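# Pull the peg fully out of the block

## Task

Draw the peg completely out of the block so the two are separate, with both the peg and the block resting on the table at the end.

## Robot and tools

Robot: two 6-joint arms, left_arm and right_arm, each with a parallel gripper. They face each other across the table. left_arm's base is on the +y side at (-0.009, +0.462, +0.039) m and right_arm's is at (-0.021, -0.457, +0.039) m. Arm names do not match image sides.

Frame: every position, velocity and orientation in results is in the scene frame. Its origin is roughly between the bases, +z is up, and the table top is at z = +0.020 m. Reported hand poses may be off by a few cm, more at long reach.

Joint order, per arm, everywhere: waist (joint_0), shoulder (joint_1), elbow (joint_2), wrist pitch (joint_3), wrist yaw (joint_4), wrist roll (joint_5). Ranges in rad: waist -3.054..3.054, shoulder 0.000..3.142, elbow 0.000..2.356, wrist pitch -1.571..1.571, wrist yaw -1.571..1.571, wrist roll -3.142..3.142. Real ends may differ by up to 0.028 rad.

Row format, shared by execute_actions and move: one flat list of 14 numbers, each in [-1, 1], covering both arms even if only one moves. Entries 1-6 are left_arm joint offsets and 7 is left_arm opening. Entries 8-13 are right_arm joint offsets and 14 is right_arm opening.
- Joint entries are scaled offsets, not poses. They count from the Joint targets reported when the action or move begins. 1.0 equals 2.055 rad for waist, shoulder and elbow, and 4.263 rad for the three wrist joints. A 0 keeps that joint at its current target.
- Opening is absolute. +1 is fully open. Empty fingers close at about -0.78, and values below that add nothing. Going from open to closed takes at least about 0.6 s. To keep a gripper as it is, resend its current command: 0 means half-closed, not unchanged.

execute_actions(actions, cameras): actions is a list of actions. Each action is a list of up to 15 rows, one per 1/30 s control step. If you give fewer rows, the last row repeats to fill 15 steps. Within an action every row counts from the same start targets, so the offsets do not add up row by row. The next action starts from the new targets, so sending the same offset again moves further. An action that would push a joint more than 0.028 rad beyond its range is rejected for both arms. An empty list just returns state and images. cameras is a list of names, or null or ["all"] for all cameras, or [] for none. An unknown name invalidates the call.

move(target, speed, blend, opening_speed, blocking, cameras): plans smooth joint paths.
- target: one 14-number row, or a list of up to 15 rows. Every row is offset from the same starting Joint targets, not from the row before.
- speed: rad/s for the joint with the longest way to go, 0.01 to 7, default 0.5. Give one number, or one per target.
- blend: corner rounding in rad for lists. Default 0 stops at each point.
- opening_speed: per second on the -1..1 scale, at least 0.2, so the fingers change gradually.
- blocking=false returns after about 0.5 s while the move continues.
- Paths take at least 0.5 s and do not avoid obstacles or the other arm. Grippers trace curves.
- The result adds a "move:" line: done, off_target (at rest but more than 0.03 rad from target), moving, held, or fault. It may also carry limits=held.

wait(seconds 0..10, cameras): holds the last commands, or lets a running move continue. stop(cameras): brakes a running move, and fast moves need space to stop. zoom_image(camera, region=[x0,y0,x1,y1] in pixels, at most 504x504): magnifies the latest image from cam_head_left, cam_head_right, cam_high or cam_low, each 896x504. show_instructions shows the reference pages. read_manual gives licence texts. finished_scene(scene=1) ends the scene permanently.

Reading results:
- Joint positions and velocities are listed per arm in joint order, followed by the finger-pad gap in m (0.080 = fully open). Joint targets is the base for your next offsets. Tool commands shows the current gripper commands.
- end_effector_position is the point between the fingers, 3-4 cm behind the fingertips. Fingers point along the gripper's +x axis and close along its y axis. Only the outer 1.5 cm of each pad is flat.
- grip_measured uses the opening scale. To grip, command about 0.08 below the reading at first contact.
- grip_effort_n is motor effort, negative when closing. It is not pad force.
- Joint torques and External joint torques show loads; positive is toward larger joint angles.
- "within noise" means the arm is still.
- Warning lines include "joint sent to its limit", "joint command not followed" (the clearance check changed targets), blocked, TORQUE FAULT, MOTOR HOT and OVER-TEMPERATURE FAULT.

Motion limits: per step, a target may lead the measured angle by at most 0.368 rad (waist, shoulder, elbow) or 0.763 rad (wrists). If a target would place the gripper more than 70 mm from where it is now, that arm's targets are pulled back. Large moves therefore take several actions. To stop pressing against something, command the targets back past the measured positions.

Things to avoid:
- Contact torque at a load limit halts that arm for 10 s. The limits in N m are waist 18.2, shoulder 22.5, elbow 22.4, wrist pitch 5.92, wrist yaw 5.9, wrist roll 5.54. Held weight counts toward them.
- The arms must never strike or squeeze each other, including one gripper closing on the other's fingers.
- Do not drop parts, release moving parts, slam, hit hard or push very hard.
- Parts left off the table mean failure.
- Long holds, stretched poses or pushing at unreachable targets heat motors.
- Loose objects may occasionally get nudged.

Each tool is called after ">>>" as name(argument=value, ...), one argument or row to a line, values as JSON.

Reference images:

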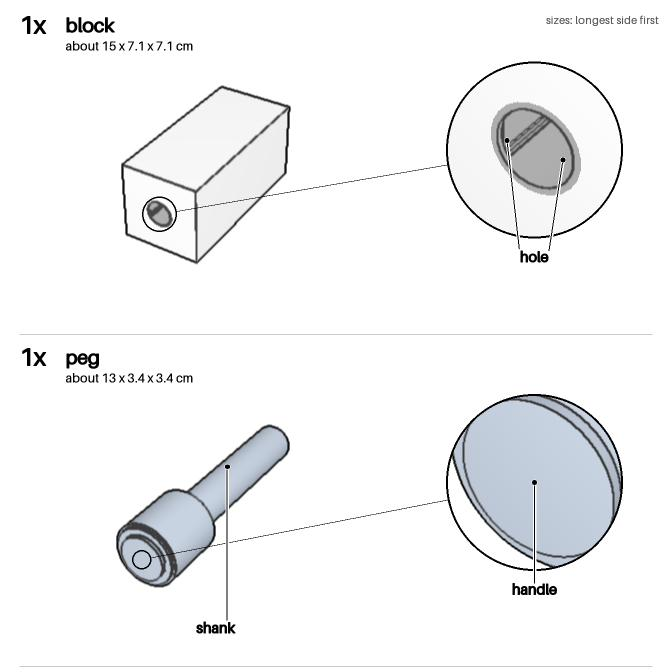

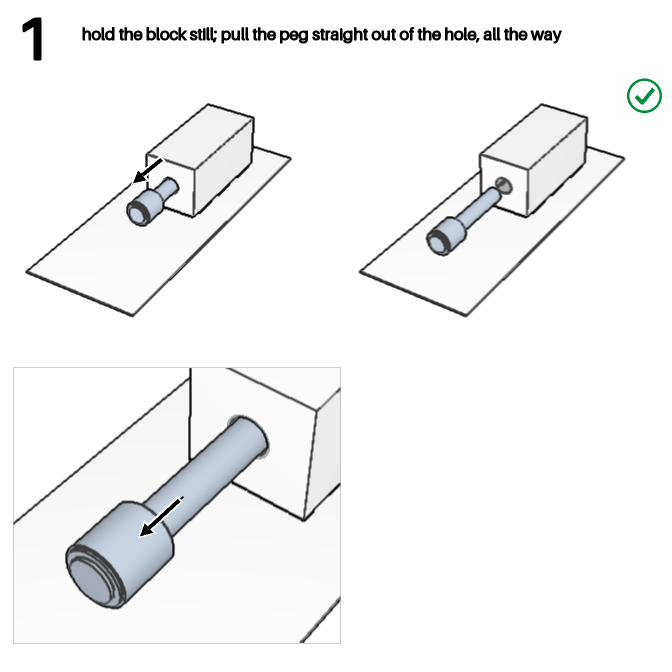

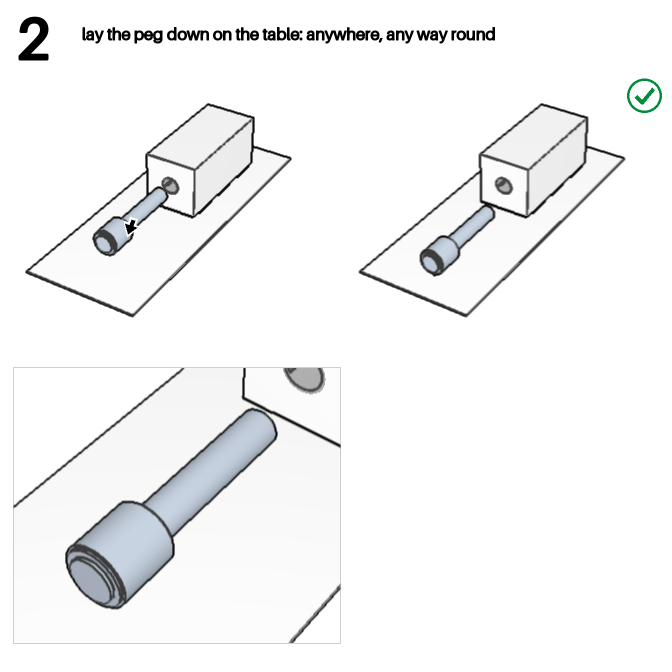

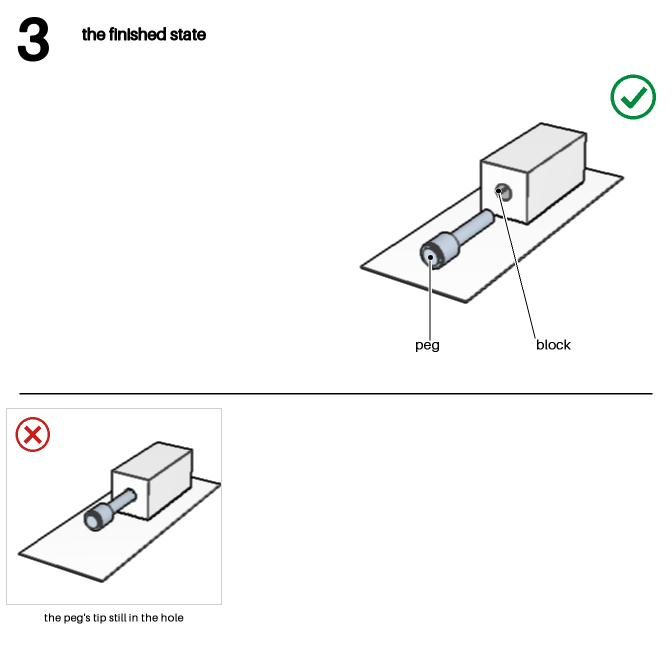

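## Session

>>> execute_actions(
  actions=[],
)

Scene clock: 0.00 s.
left_arm: end_effector_position=(+0.3161, +0.2501, +0.1595) grip_measured=+0.981 grip_effort_n=n/a end_effector_quat_wxyz=(+0.689, +0.397, +0.269, -0.544) | right_arm: end_effector_position=(+0.1770, -0.3676, +0.2336) grip_measured=+1.000 grip_effort_n=n/a end_effector_quat_wxyz=(+0.988, +0.144, +0.049, -0.019)
Joint positions: left_arm=[1.144 1.636 1.127 -0.539 0.387 1.018 0.079] | right_arm=[-0.465 0.485 0.239 0.02 1.101 0.491 0.08]
Joint velocities: within noise
Joint torques (N m): no reading
External joint torques (N m): no reading
Motor temperatures (°C): left_arm=[27 27 27 29 32 32] | right_arm=[30 29 28 28 29 32]
Heat: left arm: hottest wrist yaw 32 °C (+0.0 °C/min); right arm: hottest wrist roll 32 °C (+0.0 °C/min).
Joint targets: left_arm=[1.144 1.635 1.129 -0.537 0.388 1.018] | right_arm=[-0.465 0.484 0.241 0.022 1.102 0.491]
Tool commands: left_gripper/opening=+0.981332 right_gripper/opening=+1.0

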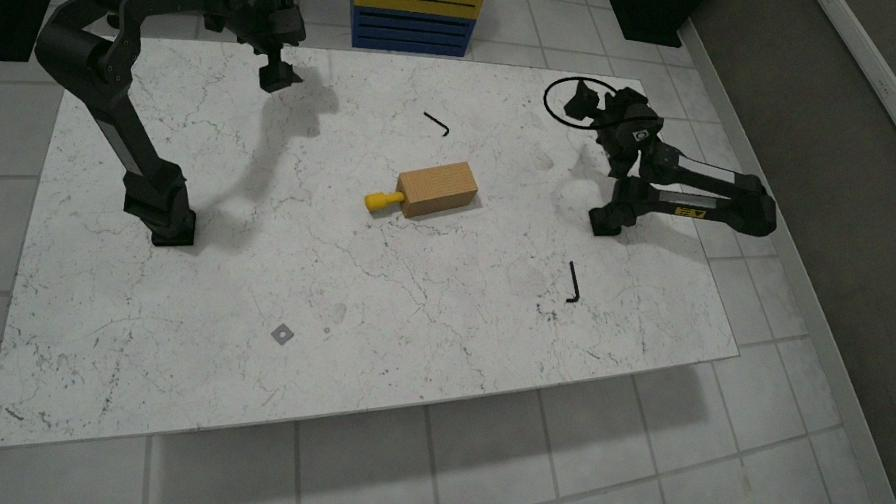

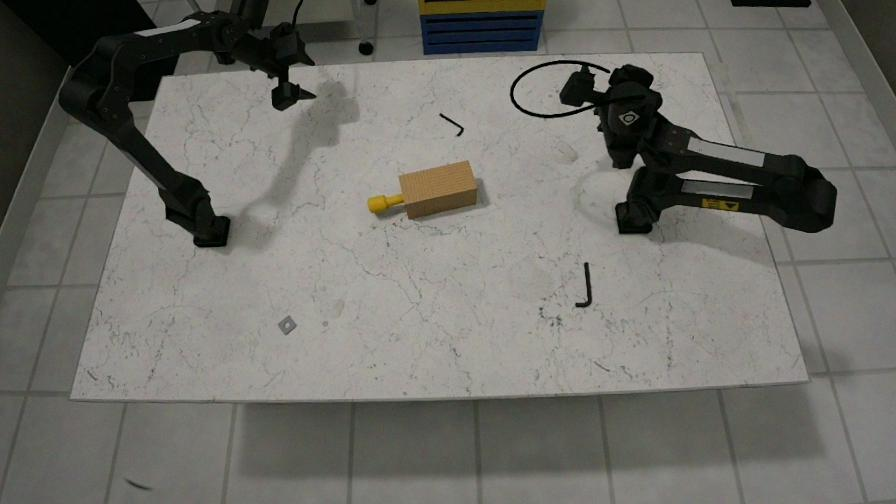

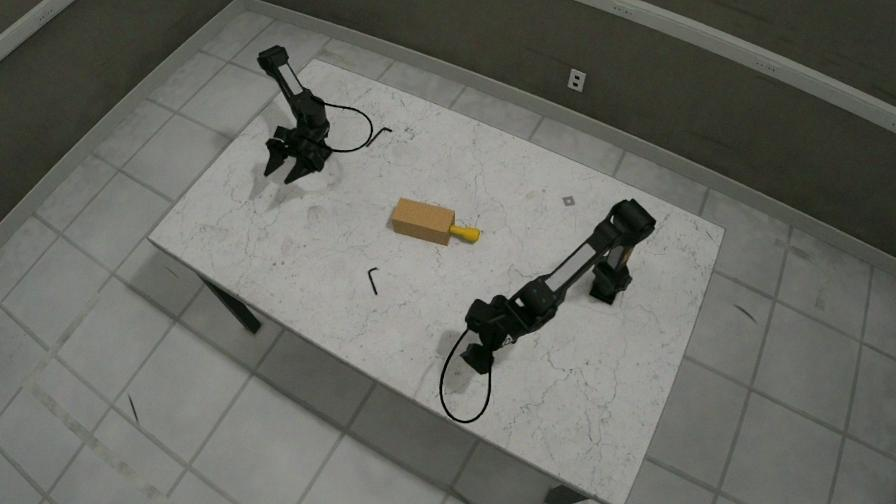

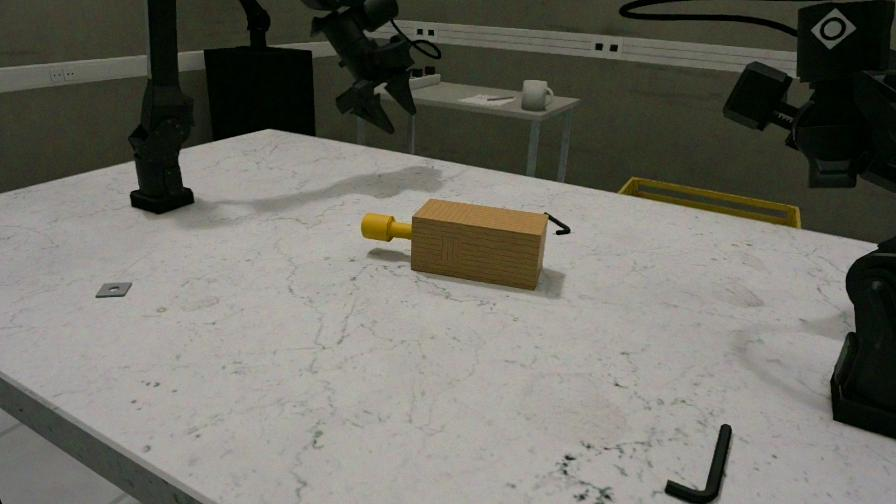

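>>> zoom_image(
  camera="cam_head_right",
  region=[340, 120, 520, 250],
)

>>> zoom_image(
  camera="cam_low",
  region=[340, 150, 600, 320],
)

Scaled by 2.800.

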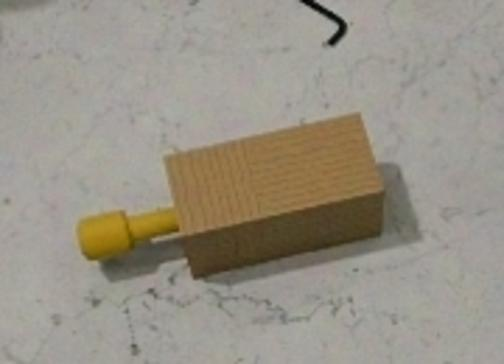

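Scaled by 1.938.

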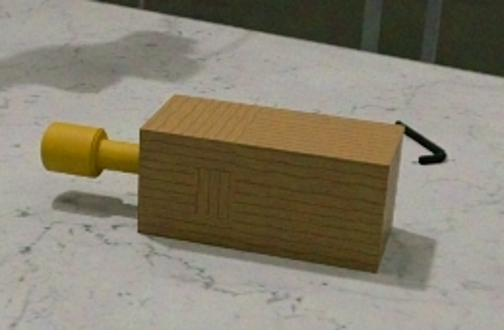

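>>> move(
  target=[-0.547,-0.2506,-0.2418,0.0359,-0.1192,-0.2728,1,0.1387,0.8039,0.9071,-0.3664,-0.2585,0.5259,1],
  speed=1.0,
)

Scene clock: 38.20 s.
left_arm: end_effector_position=(+0.0141, +0.1713, +0.1520) grip_measured=+0.981 grip_effort_n=0.2 end_effector_quat_wxyz=(+0.703, +0.266, +0.327, -0.573) | right_arm: end_effector_position=(+0.0589, -0.0580, +0.2026) grip_measured=+1.000 grip_effort_n=-0.7 end_effector_quat_wxyz=(+0.549, +0.446, +0.552, -0.441)
Joint positions: left_arm=[0.023 1.131 0.641 -0.387 -0.117 -0.142 0.079] | right_arm=[-0.18 2.123 2.097 -1.537 0 2.729 0.08]
Joint velocities: within noise
Joint torques (N m): left_arm=[-0.11 -4.43 6.1 1.28 -0.23 -0.09] | right_arm=[-0.02 -7.66 5.32 -0.14 0.05 0.16]
External joint torques (N m): left_arm=[-0.11 -1.19 -0.38 -0.03 -0.16 -0.09] | right_arm=[0.02 1.63 -0.06 -0.42 0.02 0.16]
Motor temperatures (°C): left_arm=[27 34 30 31 32 32] | right_arm=[30 30 33 32 29 32]
Heat: left arm: hottest shoulder 34 °C (+11.0 °C/min); right arm: hottest elbow 33 °C (+7.9 °C/min).
Joint targets: left_arm=[0.020 1.120 0.632 -0.384 -0.121 -0.145] | right_arm=[-0.180 2.136 2.106 -1.540 -0.001 2.734]
move: done

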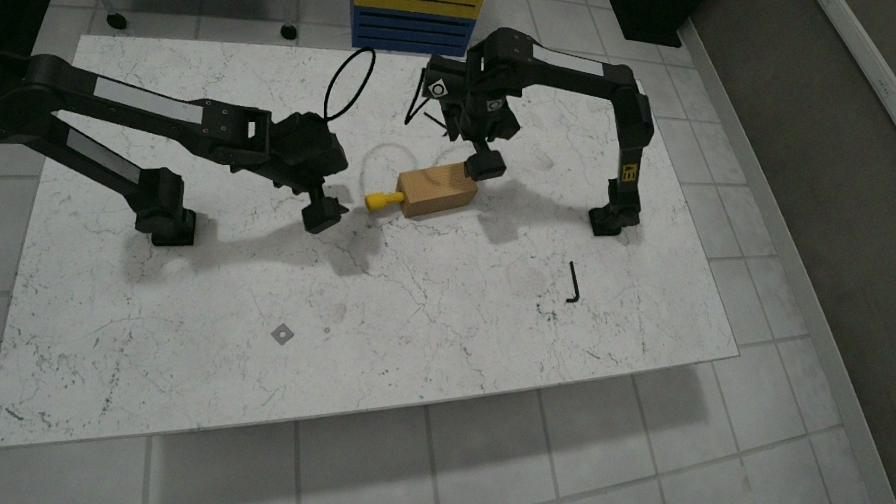

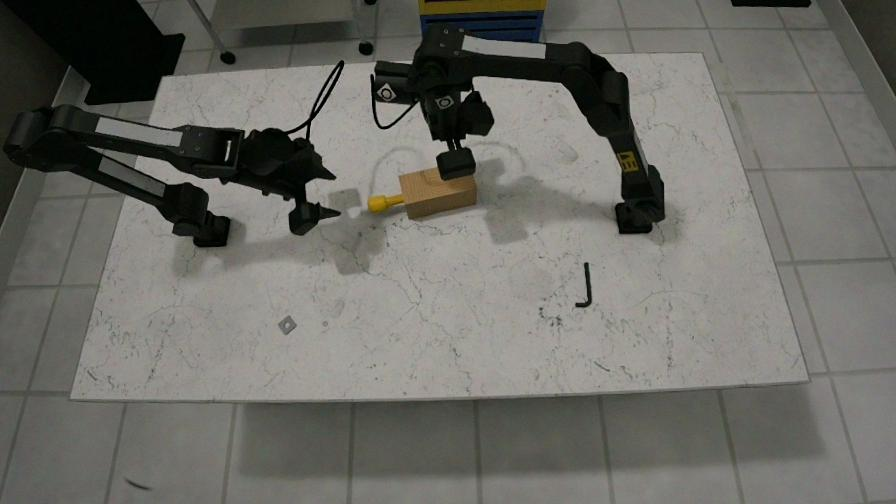

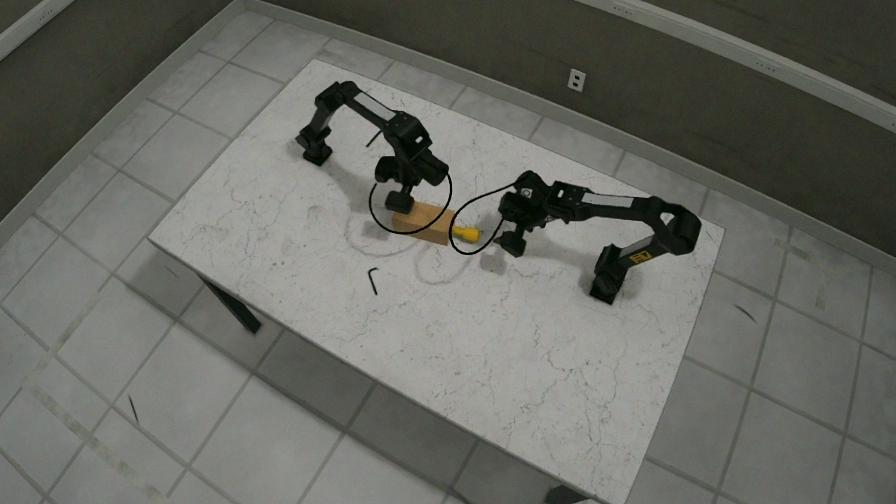

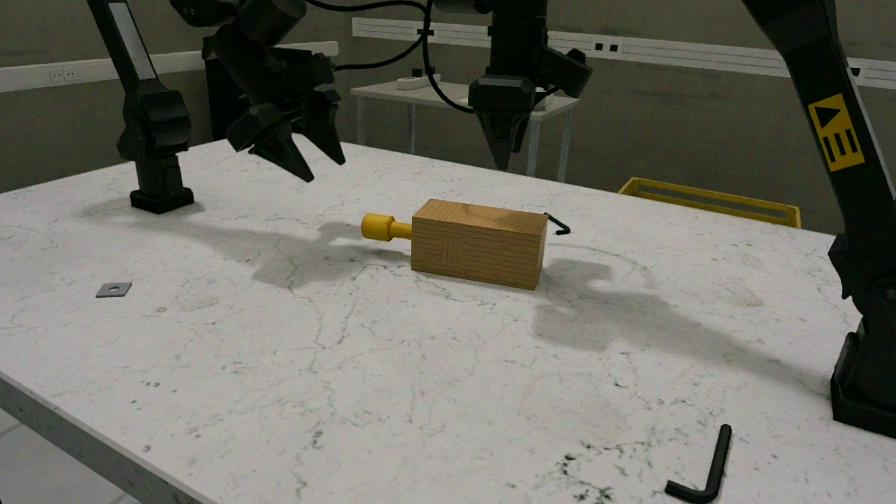

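>>> move(
  target=[0,0,0,0,0,0,1,0,-0.0117,-0.1251,0.0547,0,0,1],
)

>>> zoom_image(
  camera="cam_head_right",
  region=[340, 120, 520, 250],
)

>>> zoom_image(
  camera="cam_low",
  region=[340, 80, 600, 320],
)

>>> zoom_image(
  camera="cam_head_left",
  region=[340, 100, 520, 240],
)

>>> zoom_image(
  camera="cam_high",
  region=[350, 130, 530, 270],
)

Scene clock: 43.43 s.
left_arm: end_effector_position=(+0.0141, +0.1713, +0.1521) grip_measured=+0.981 grip_effort_n=0.2 end_effector_quat_wxyz=(+0.703, +0.265, +0.327, -0.573) | right_arm: end_effector_position=(+0.0594, -0.0556, +0.1421) grip_measured=+1.000 grip_effort_n=-1.2 end_effector_quat_wxyz=(+0.552, +0.441, +0.549, -0.446)
Joint positions: left_arm=[0.023 1.131 0.641 -0.387 -0.117 -0.142 0.079] | right_arm=[-0.18 2.123 1.855 -1.31 0 2.729 0.08]
Joint velocities: within noise
Joint torques (N m): left_arm=[-0.13 -4.37 6.05 1.26 -0.23 -0.07] | right_arm=[0.01 -10 3.8 0.29 0.05 0.13]
External joint torques (N m): left_arm=[-0.12 -1.15 -0.43 -0.06 -0.17 -0.07] | right_arm=[-0.01 -0.59 -1.66 0.07 0.03 0.13]
Motor temperatures (°C): left_arm=[27 34 30 32 32 32] | right_arm=[30 31 33 31 29 32]
Heat: left arm: hottest shoulder 34 °C (+9.7 °C/min); right arm: hottest elbow 33 °C (+6.9 °C/min).
Joint targets: left_arm=[0.020 1.120 0.632 -0.384 -0.121 -0.145] | right_arm=[-0.180 2.112 1.849 -1.307 0.000 2.733]
move: done

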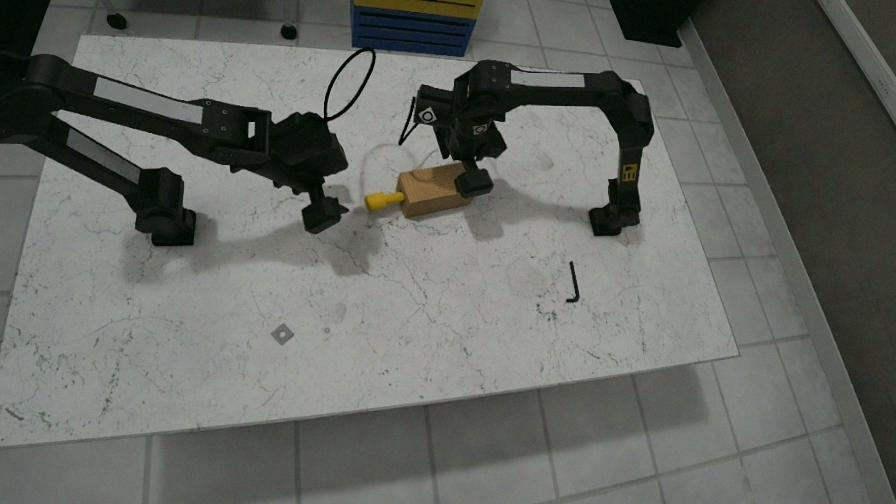

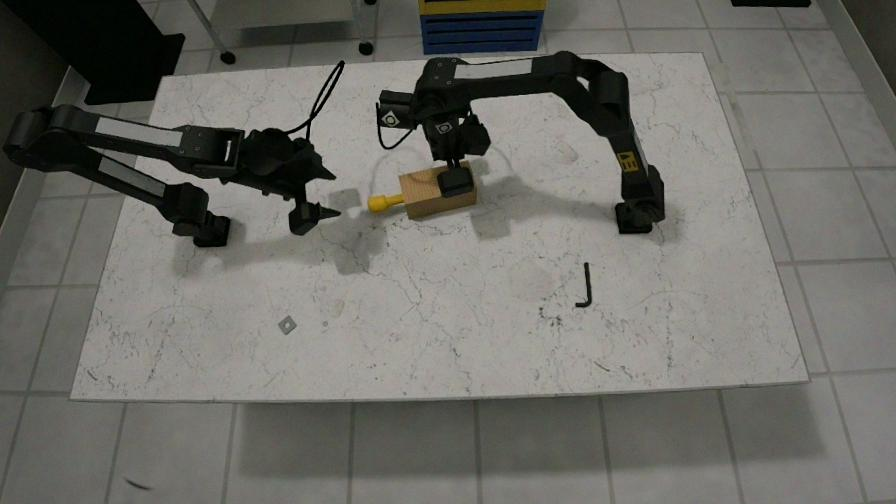

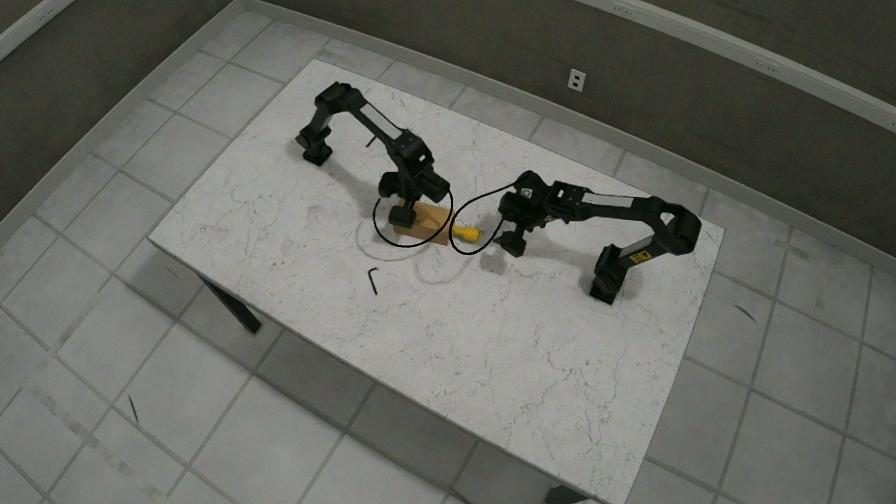

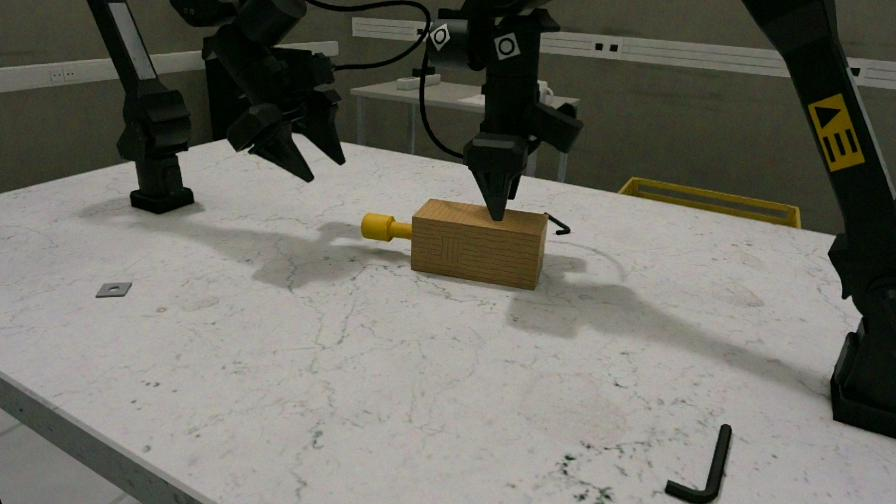

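Scaled by 2.800.

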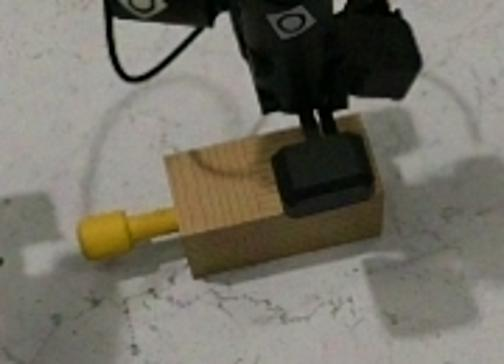

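Scaled by 1.938.

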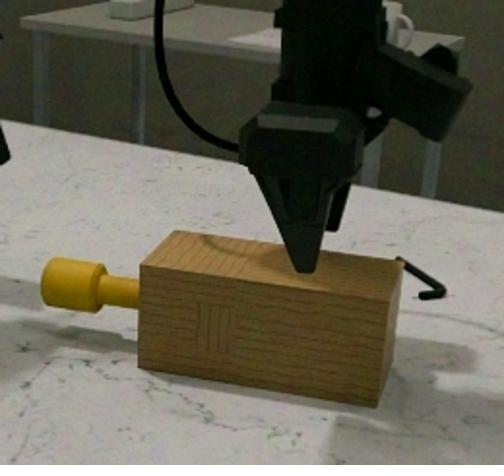

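Scaled by 2.800.

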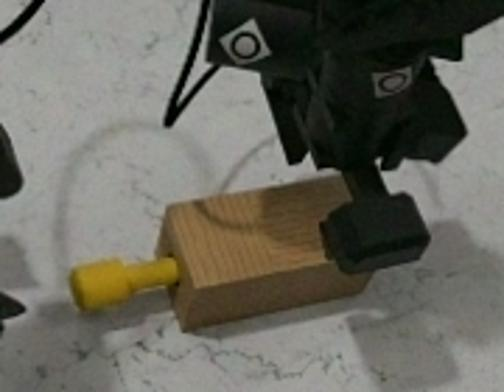

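Scaled by 2.800.

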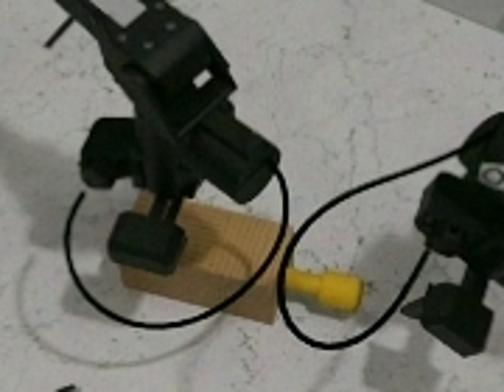

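>>> move(
  target=[0,0,0,0,0,0,1,-0.0136,0.0102,0.0156,-0.0028,0,-0.0066,1],
  cameras=["cam_low","cam_high","cam_head_right"],
)

>>> zoom_image(
  camera="cam_low",
  region=[400, 160, 580, 300],
)

>>> zoom_image(
  camera="cam_high",
  region=[370, 180, 470, 260],
)

>>> zoom_image(
  camera="cam_head_right",
  region=[390, 140, 490, 230],
)

Scene clock: 50.93 s.
left_arm: end_effector_position=(+0.0141, +0.1713, +0.1521) grip_measured=+0.981 grip_effort_n=0.2 end_effector_quat_wxyz=(+0.703, +0.265, +0.327, -0.573) | right_arm: end_effector_position=(+0.0709, -0.0557, +0.1461) grip_measured=+1.000 grip_effort_n=-1.2 end_effector_quat_wxyz=(+0.548, +0.447, +0.549, -0.445)
Joint positions: left_arm=[0.023 1.131 0.641 -0.387 -0.117 -0.142 0.079] | right_arm=[-0.208 2.123 1.871 -1.316 0 2.71 0.08]
Joint velocities: within noise
Joint torques (N m): left_arm=[-0.18 -4.41 6.11 1.25 -0.21 -0.08] | right_arm=[-0.11 -7.87 5.32 -0.17 0.05 -0.19]
External joint torques (N m): left_arm=[-0.18 -1.16 -0.39 -0.07 -0.15 -0.08] | right_arm=[-0.07 1.57 -0.14 -0.39 0.03 -0.19]
Motor temperatures (°C): left_arm=[27 33 30 33 32 32] | right_arm=[30 34 33 31 29 32]
Heat: left arm: hottest shoulder 33 °C (+7.1 °C/min); right arm: hottest shoulder 34 °C (+5.9 °C/min).
Joint targets: left_arm=[0.020 1.120 0.632 -0.384 -0.121 -0.145] | right_arm=[-0.208 2.133 1.881 -1.319 -0.001 2.705]
move: done
Images, in order (width x height): cam_head_right 896x504, cam_high 896x504, cam_low 896x504.

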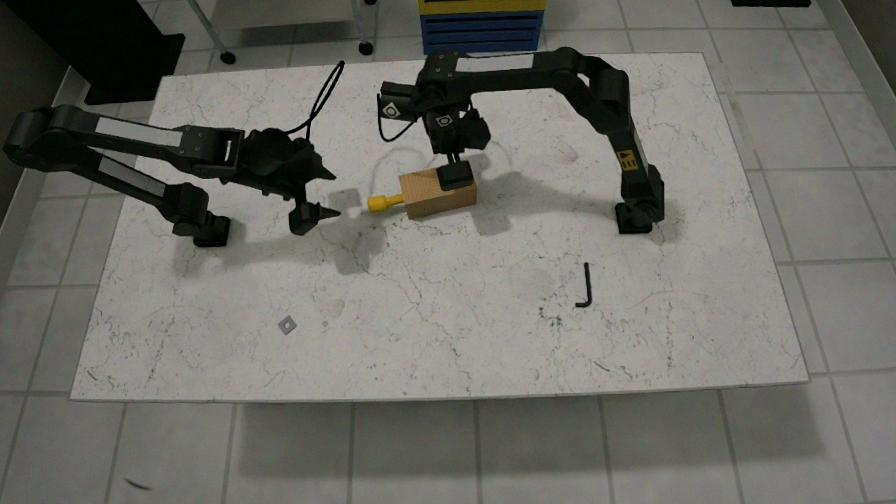

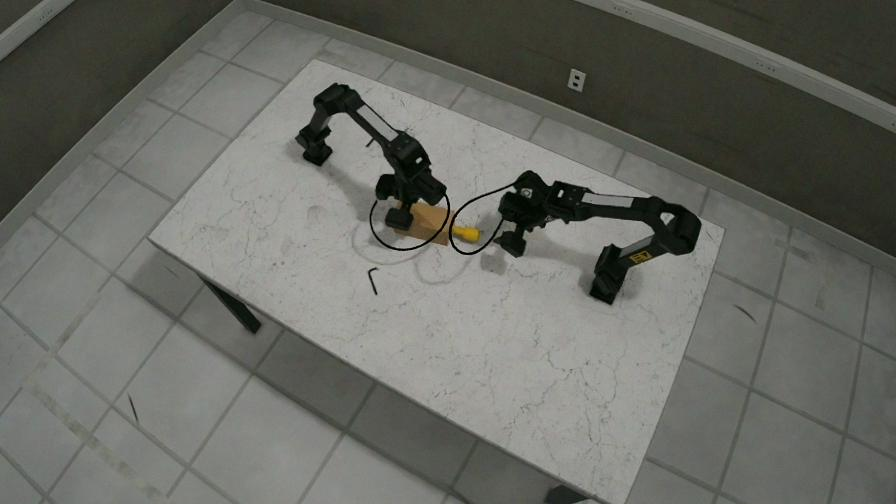

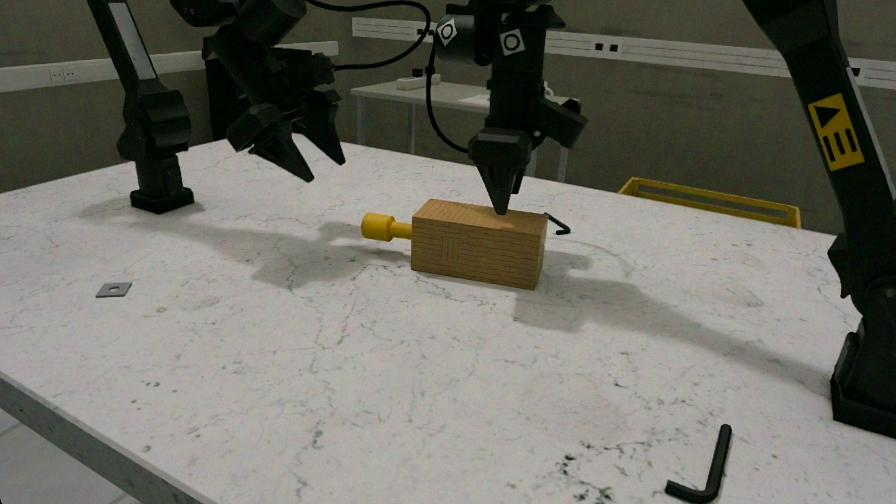

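Scaled by 2.800.

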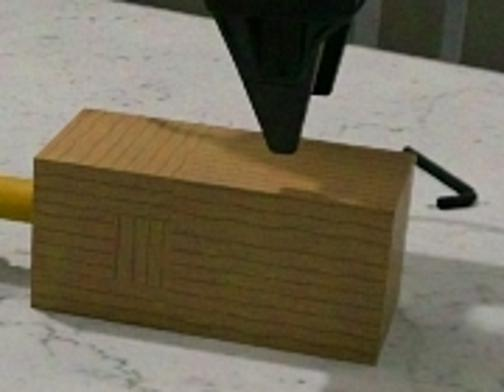

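Scaled by 5.040.

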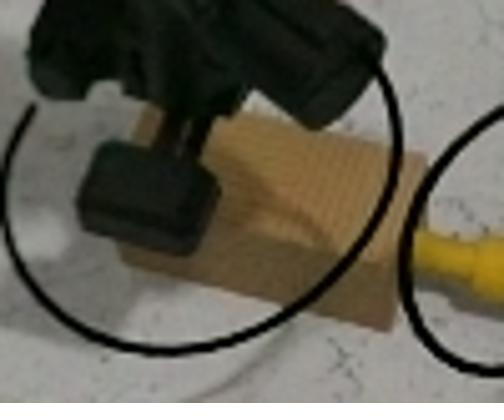

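Scaled by 5.040.

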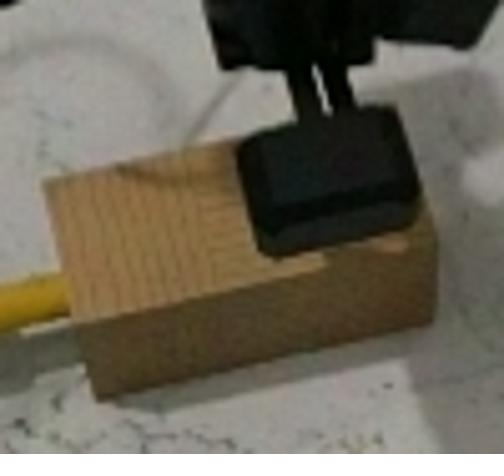

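>>> move(
  target=[0,0,0,0,0,0,1,0.0058,-0.0032,-0.0336,0.0146,0,0.0028,1],
  cameras=["cam_low","cam_head_left"],
)

>>> zoom_image(
  camera="cam_low",
  region=[450, 170, 570, 270],
)

>>> zoom_image(
  camera="cam_head_left",
  region=[390, 140, 500, 230],
)

Scene clock: 58.87 s.
left_arm: end_effector_position=(+0.0141, +0.1713, +0.1521) grip_measured=+0.981 grip_effort_n=0.2 end_effector_quat_wxyz=(+0.703, +0.265, +0.327, -0.573) | right_arm: end_effector_position=(+0.0669, -0.0547, +0.1328) grip_measured=+1.000 grip_effort_n=-1.2 end_effector_quat_wxyz=(+0.549, +0.446, +0.551, -0.442)
Joint positions: left_arm=[0.023 1.131 0.641 -0.387 -0.117 -0.142 0.079] | right_arm=[-0.198 2.123 1.818 -1.26 0 2.712 0.08]
Joint velocities: within noise
Joint torques (N m): left_arm=[-0.2 -4.34 6.14 1.26 -0.22 -0.08] | right_arm=[0.14 -8.57 3.81 0.36 0.05 0.14]
External joint torques (N m): left_arm=[-0.18 -1.09 -0.36 -0.07 -0.16 -0.08] | right_arm=[0.2 0.82 -1.67 0.11 0.02 0.14]
Motor temperatures (°C): left_arm=[27 33 31 33 32 32] | right_arm=[30 35 33 30 29 32]
Heat: left arm: hottest shoulder 33 °C (+6.1 °C/min); right arm: hottest shoulder 35 °C (+6.1 °C/min).
Joint targets: left_arm=[0.020 1.120 0.632 -0.384 -0.121 -0.145] | right_arm=[-0.196 2.126 1.812 -1.257 -0.001 2.717]
move: done
Images, in order (width x height): cam_head_left 896x504, cam_low 896x504.

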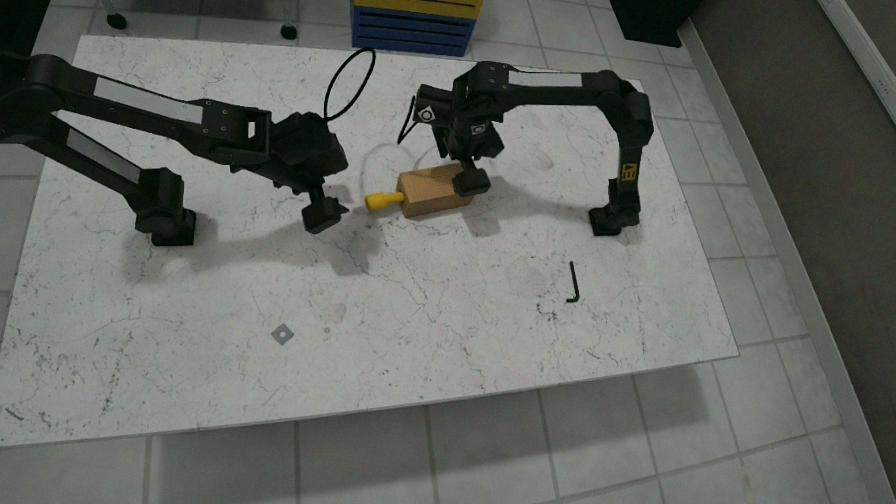

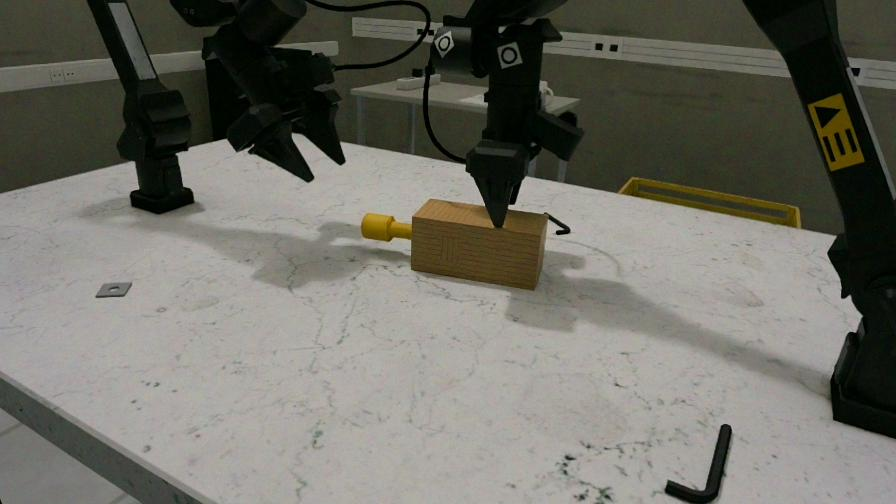

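Scaled by 4.200.

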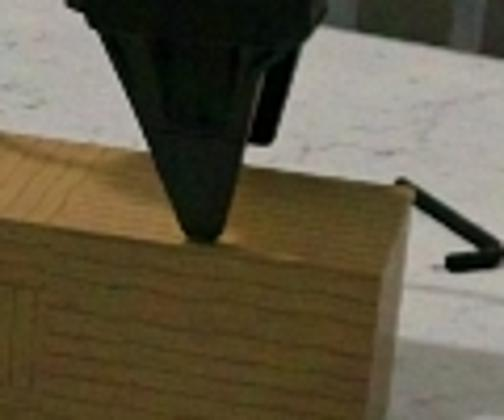

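Scaled by 4.582.

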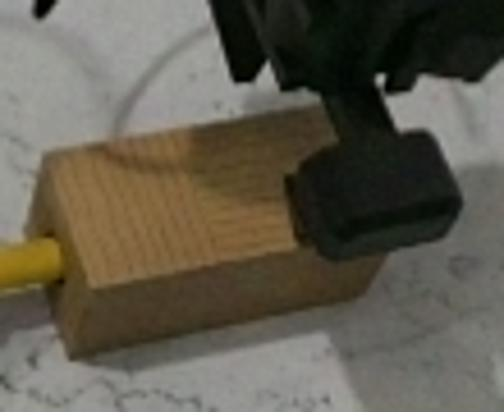

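>>> move(
  target=[
    [0,0,0,0,0,0,1,-0.0024,0.0015,0.0024,-0.0005,0,-0.001,1],
    [0,0,0,0,0,0,1,-0.0024,0.0127,-0.0526,0.0314,0,-0.001,1],
  ],
  speed=0.15,
  cameras=["cam_low","cam_head_right"],
)

>>> zoom_image(
  camera="cam_low",
  region=[450, 170, 570, 300],
)

Scene clock: 66.67 s.
left_arm: end_effector_position=(+0.0141, +0.1713, +0.1521) grip_measured=+0.981 grip_effort_n=0.2 end_effector_quat_wxyz=(+0.703, +0.265, +0.327, -0.573) | right_arm: end_effector_position=(+0.0661, -0.0549, +0.1237) grip_measured=+1.000 grip_effort_n=-0.7 end_effector_quat_wxyz=(+0.538, +0.455, +0.563, -0.432)
Joint positions: left_arm=[0.023 1.131 0.641 -0.387 -0.117 -0.142 0.079] | right_arm=[-0.202 2.089 1.729 -1.165 -0.016 2.707 0.08]
Joint velocities: within noise
Joint torques (N m): left_arm=[-0.23 -4.34 6.1 1.26 -0.22 -0.09] | right_arm=[0.07 -2.43 1.99 3.67 0.62 0.18]
External joint torques (N m): left_arm=[-0.23 -1.12 -0.39 -0.06 -0.15 -0.09] | right_arm=[0.08 6.88 -3.61 3.33 0.6 0.18]
Motor temperatures (°C): left_arm=[27 33 31 34 32 32] | right_arm=[30 37 33 31 29 32]
Heat: left arm: hottest wrist pitch 34 °C (+5.0 °C/min); right arm: hottest shoulder 37 °C (+8.0 °C/min).
Joint targets: left_arm=[0.020 1.120 0.632 -0.384 -0.121 -0.145] | right_arm=[-0.201 2.152 1.704 -1.123 0.000 2.713]
move: off_target (right_arm); right_arm: the shoulder is farthest, 0.063 rad from its target
Images, in order (width x height): cam_head_right 896x504, cam_low 896x504.

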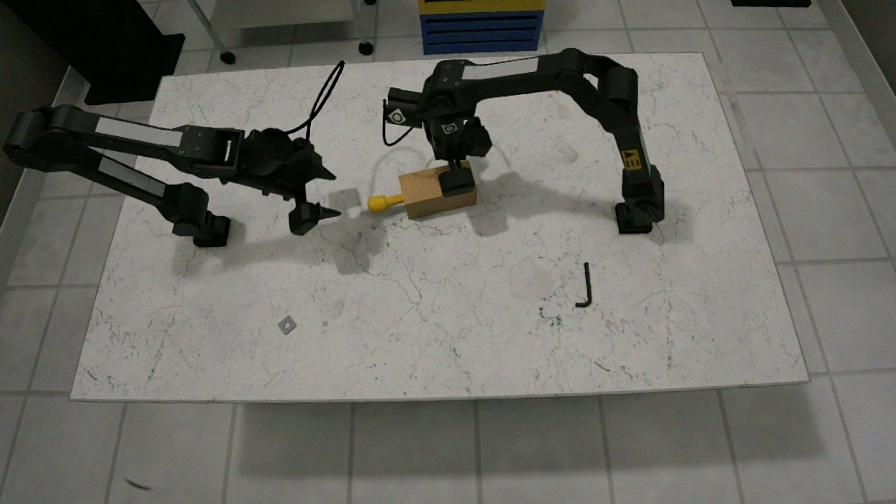

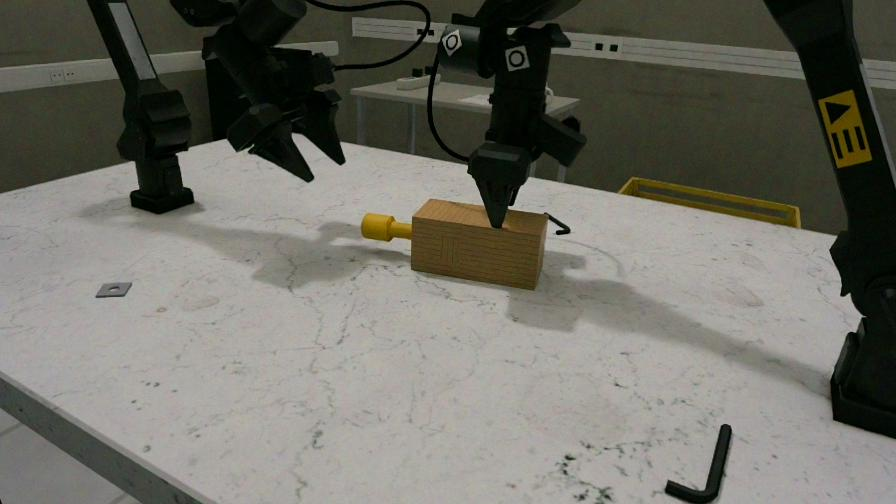

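Scaled by 3.877.

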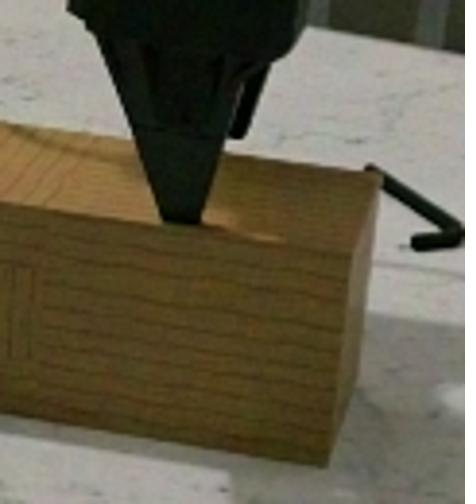

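>>> move(
  target=[
    [0,0,0,0,0,0,1,0,-0.0127,0.0526,-0.0314,0,0,1],
    [0,0,0,0,0,0,1,0.017,-0.0248,0.073,-0.0471,0,0.008,1],
    [0,0,0,0,0,0,1,0.017,-0.0238,0.0482,-0.0348,0,0.008,1],
  ],
  speed=0.25,
  cameras=["cam_low","cam_head_right"],
)

>>> zoom_image(
  camera="cam_low",
  region=[450, 170, 570, 270],
)

>>> zoom_image(
  camera="cam_head_right",
  region=[390, 140, 500, 230],
)

Scene clock: 85.23 s.
left_arm: end_effector_position=(+0.0141, +0.1713, +0.1521) grip_measured=+0.981 grip_effort_n=0.2 end_effector_quat_wxyz=(+0.703, +0.265, +0.327, -0.573) | right_arm: end_effector_position=(+0.0525, -0.0571, +0.1350) grip_measured=+1.000 grip_effort_n=-0.7 end_effector_quat_wxyz=(+0.551, +0.441, +0.551, -0.446)
Joint positions: left_arm=[0.023 1.131 0.641 -0.387 -0.117 -0.142 0.079] | right_arm=[-0.166 2.111 1.809 -1.274 -0.004 2.742 0.08]
Joint velocities: within noise
Joint torques (N m): left_arm=[-0.12 -4.42 6.15 1.26 -0.21 -0.08] | right_arm=[0.1 -9.58 3.85 0.35 0.18 0.14]
External joint torques (N m): left_arm=[-0.11 -1.19 -0.29 -0.04 -0.15 -0.08] | right_arm=[0.02 -0.18 -1.65 0.12 0.17 0.14]
Motor temperatures (°C): left_arm=[27 33 31 35 32 32] | right_arm=[30 35 32 44 29 32]
Heat: left arm: hottest wrist pitch 35 °C (+5.1 °C/min); right arm: hottest wrist pitch 44 °C (+13.2 °C/min). Heating fast: the right arm's wrist pitch motor: a push or a pull is the cause, and it goes on while you think. Ease it with your next call, before anything else.
Joint targets: left_arm=[0.020 1.120 0.632 -0.384 -0.121 -0.145] | right_arm=[-0.166 2.103 1.803 -1.271 -0.001 2.747]
move: done
Images, in order (width x height): cam_head_right 896x504, cam_low 896x504.

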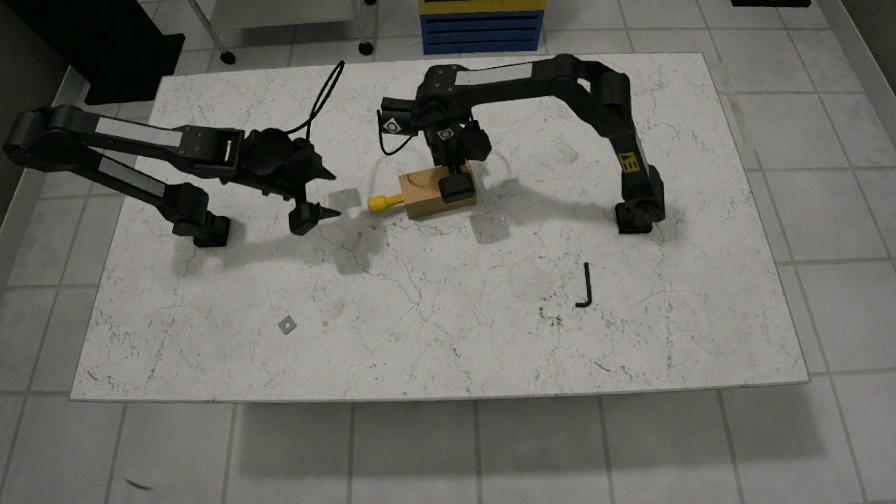

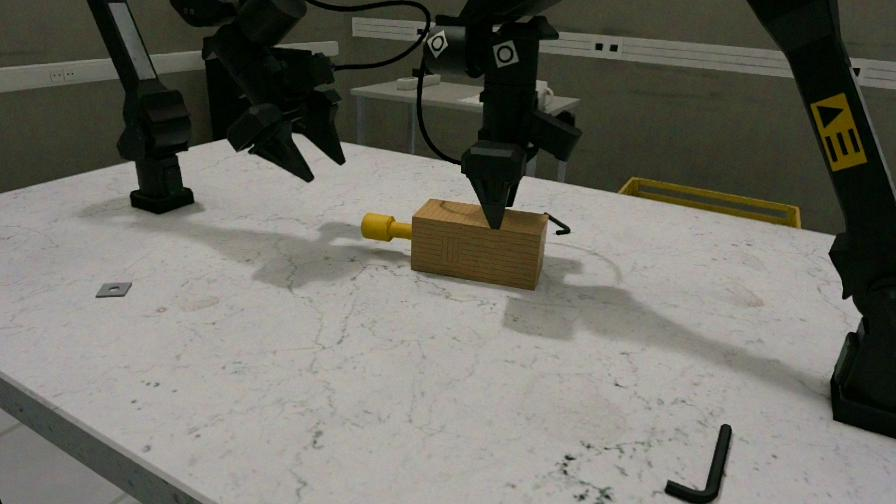

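Scaled by 4.200.

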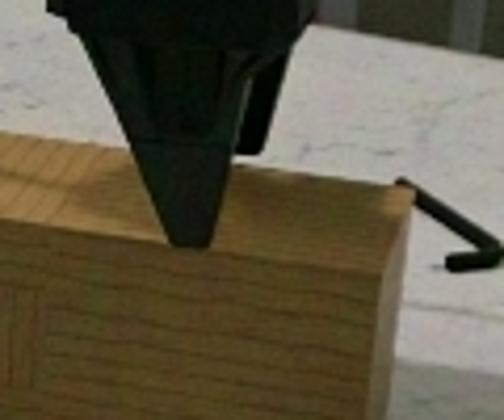

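Scaled by 4.582.

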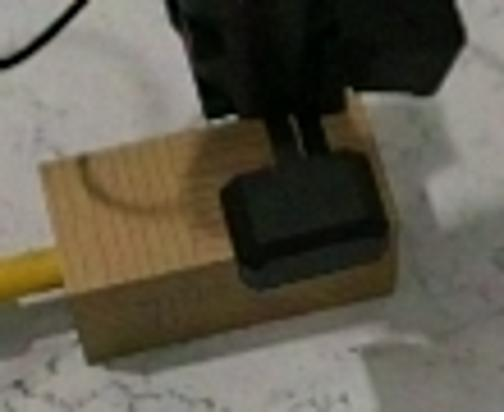

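>>> move(
  target=[0,0,0,0,0,0,1,0,0.0029,-0.0243,0.0131,0,0,1],
  speed=0.08,
  cameras=["cam_low"],
)

>>> zoom_image(
  camera="cam_low",
  region=[450, 170, 570, 270],
)

Scene clock: 89.20 s.
left_arm: end_effector_position=(+0.0141, +0.1713, +0.1521) grip_measured=+0.981 grip_effort_n=0.2 end_effector_quat_wxyz=(+0.703, +0.265, +0.327, -0.573) | right_arm: end_effector_position=(+0.0525, -0.0568, +0.1225) grip_measured=+1.000 grip_effort_n=-1.2 end_effector_quat_wxyz=(+0.549, +0.443, +0.552, -0.444)
Joint positions: left_arm=[0.023 1.131 0.641 -0.387 -0.117 -0.142 0.079] | right_arm=[-0.166 2.111 1.759 -1.218 -0.004 2.742 0.08]
Joint velocities: within noise
Joint torques (N m): left_arm=[-0.21 -4.35 6.09 1.25 -0.2 -0.09] | right_arm=[-0.02 -8.9 3.67 0.33 0.21 0.15]
External joint torques (N m): left_arm=[-0.23 -1.07 -0.47 -0.09 -0.13 -0.09] | right_arm=[0.03 0.45 -1.82 0.08 0.18 0.15]
Motor temperatures (°C): left_arm=[27 33 31 35 32 32] | right_arm=[30 37 32 42 29 32]
Heat: left arm: hottest wrist pitch 35 °C (+5.1 °C/min); right arm: hottest wrist pitch 42 °C (+11.1 °C/min).
Joint targets: left_arm=[0.020 1.120 0.632 -0.384 -0.121 -0.145] | right_arm=[-0.166 2.109 1.753 -1.215 -0.001 2.747]
move: done
Images, in order (width x height): cam_low 896x504.

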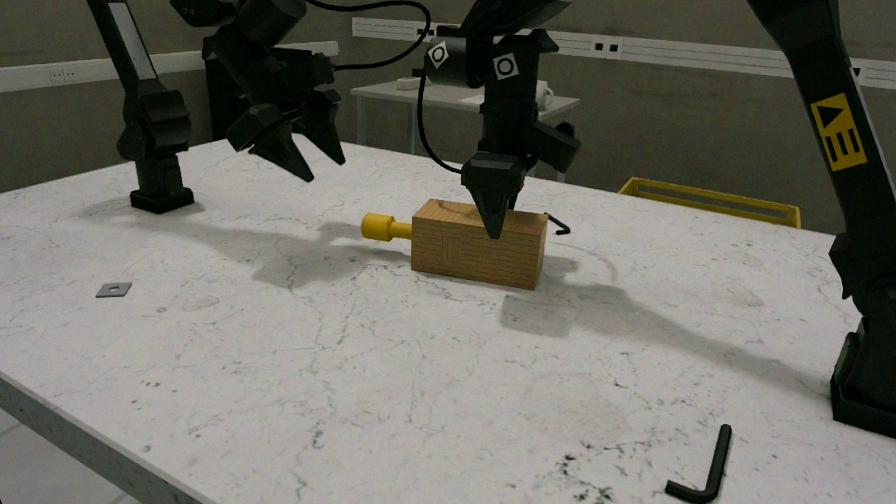

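Scaled by 4.200.

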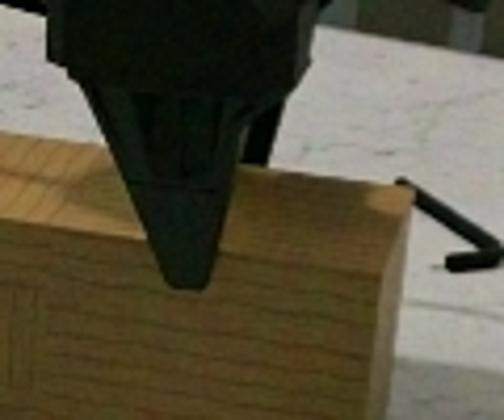

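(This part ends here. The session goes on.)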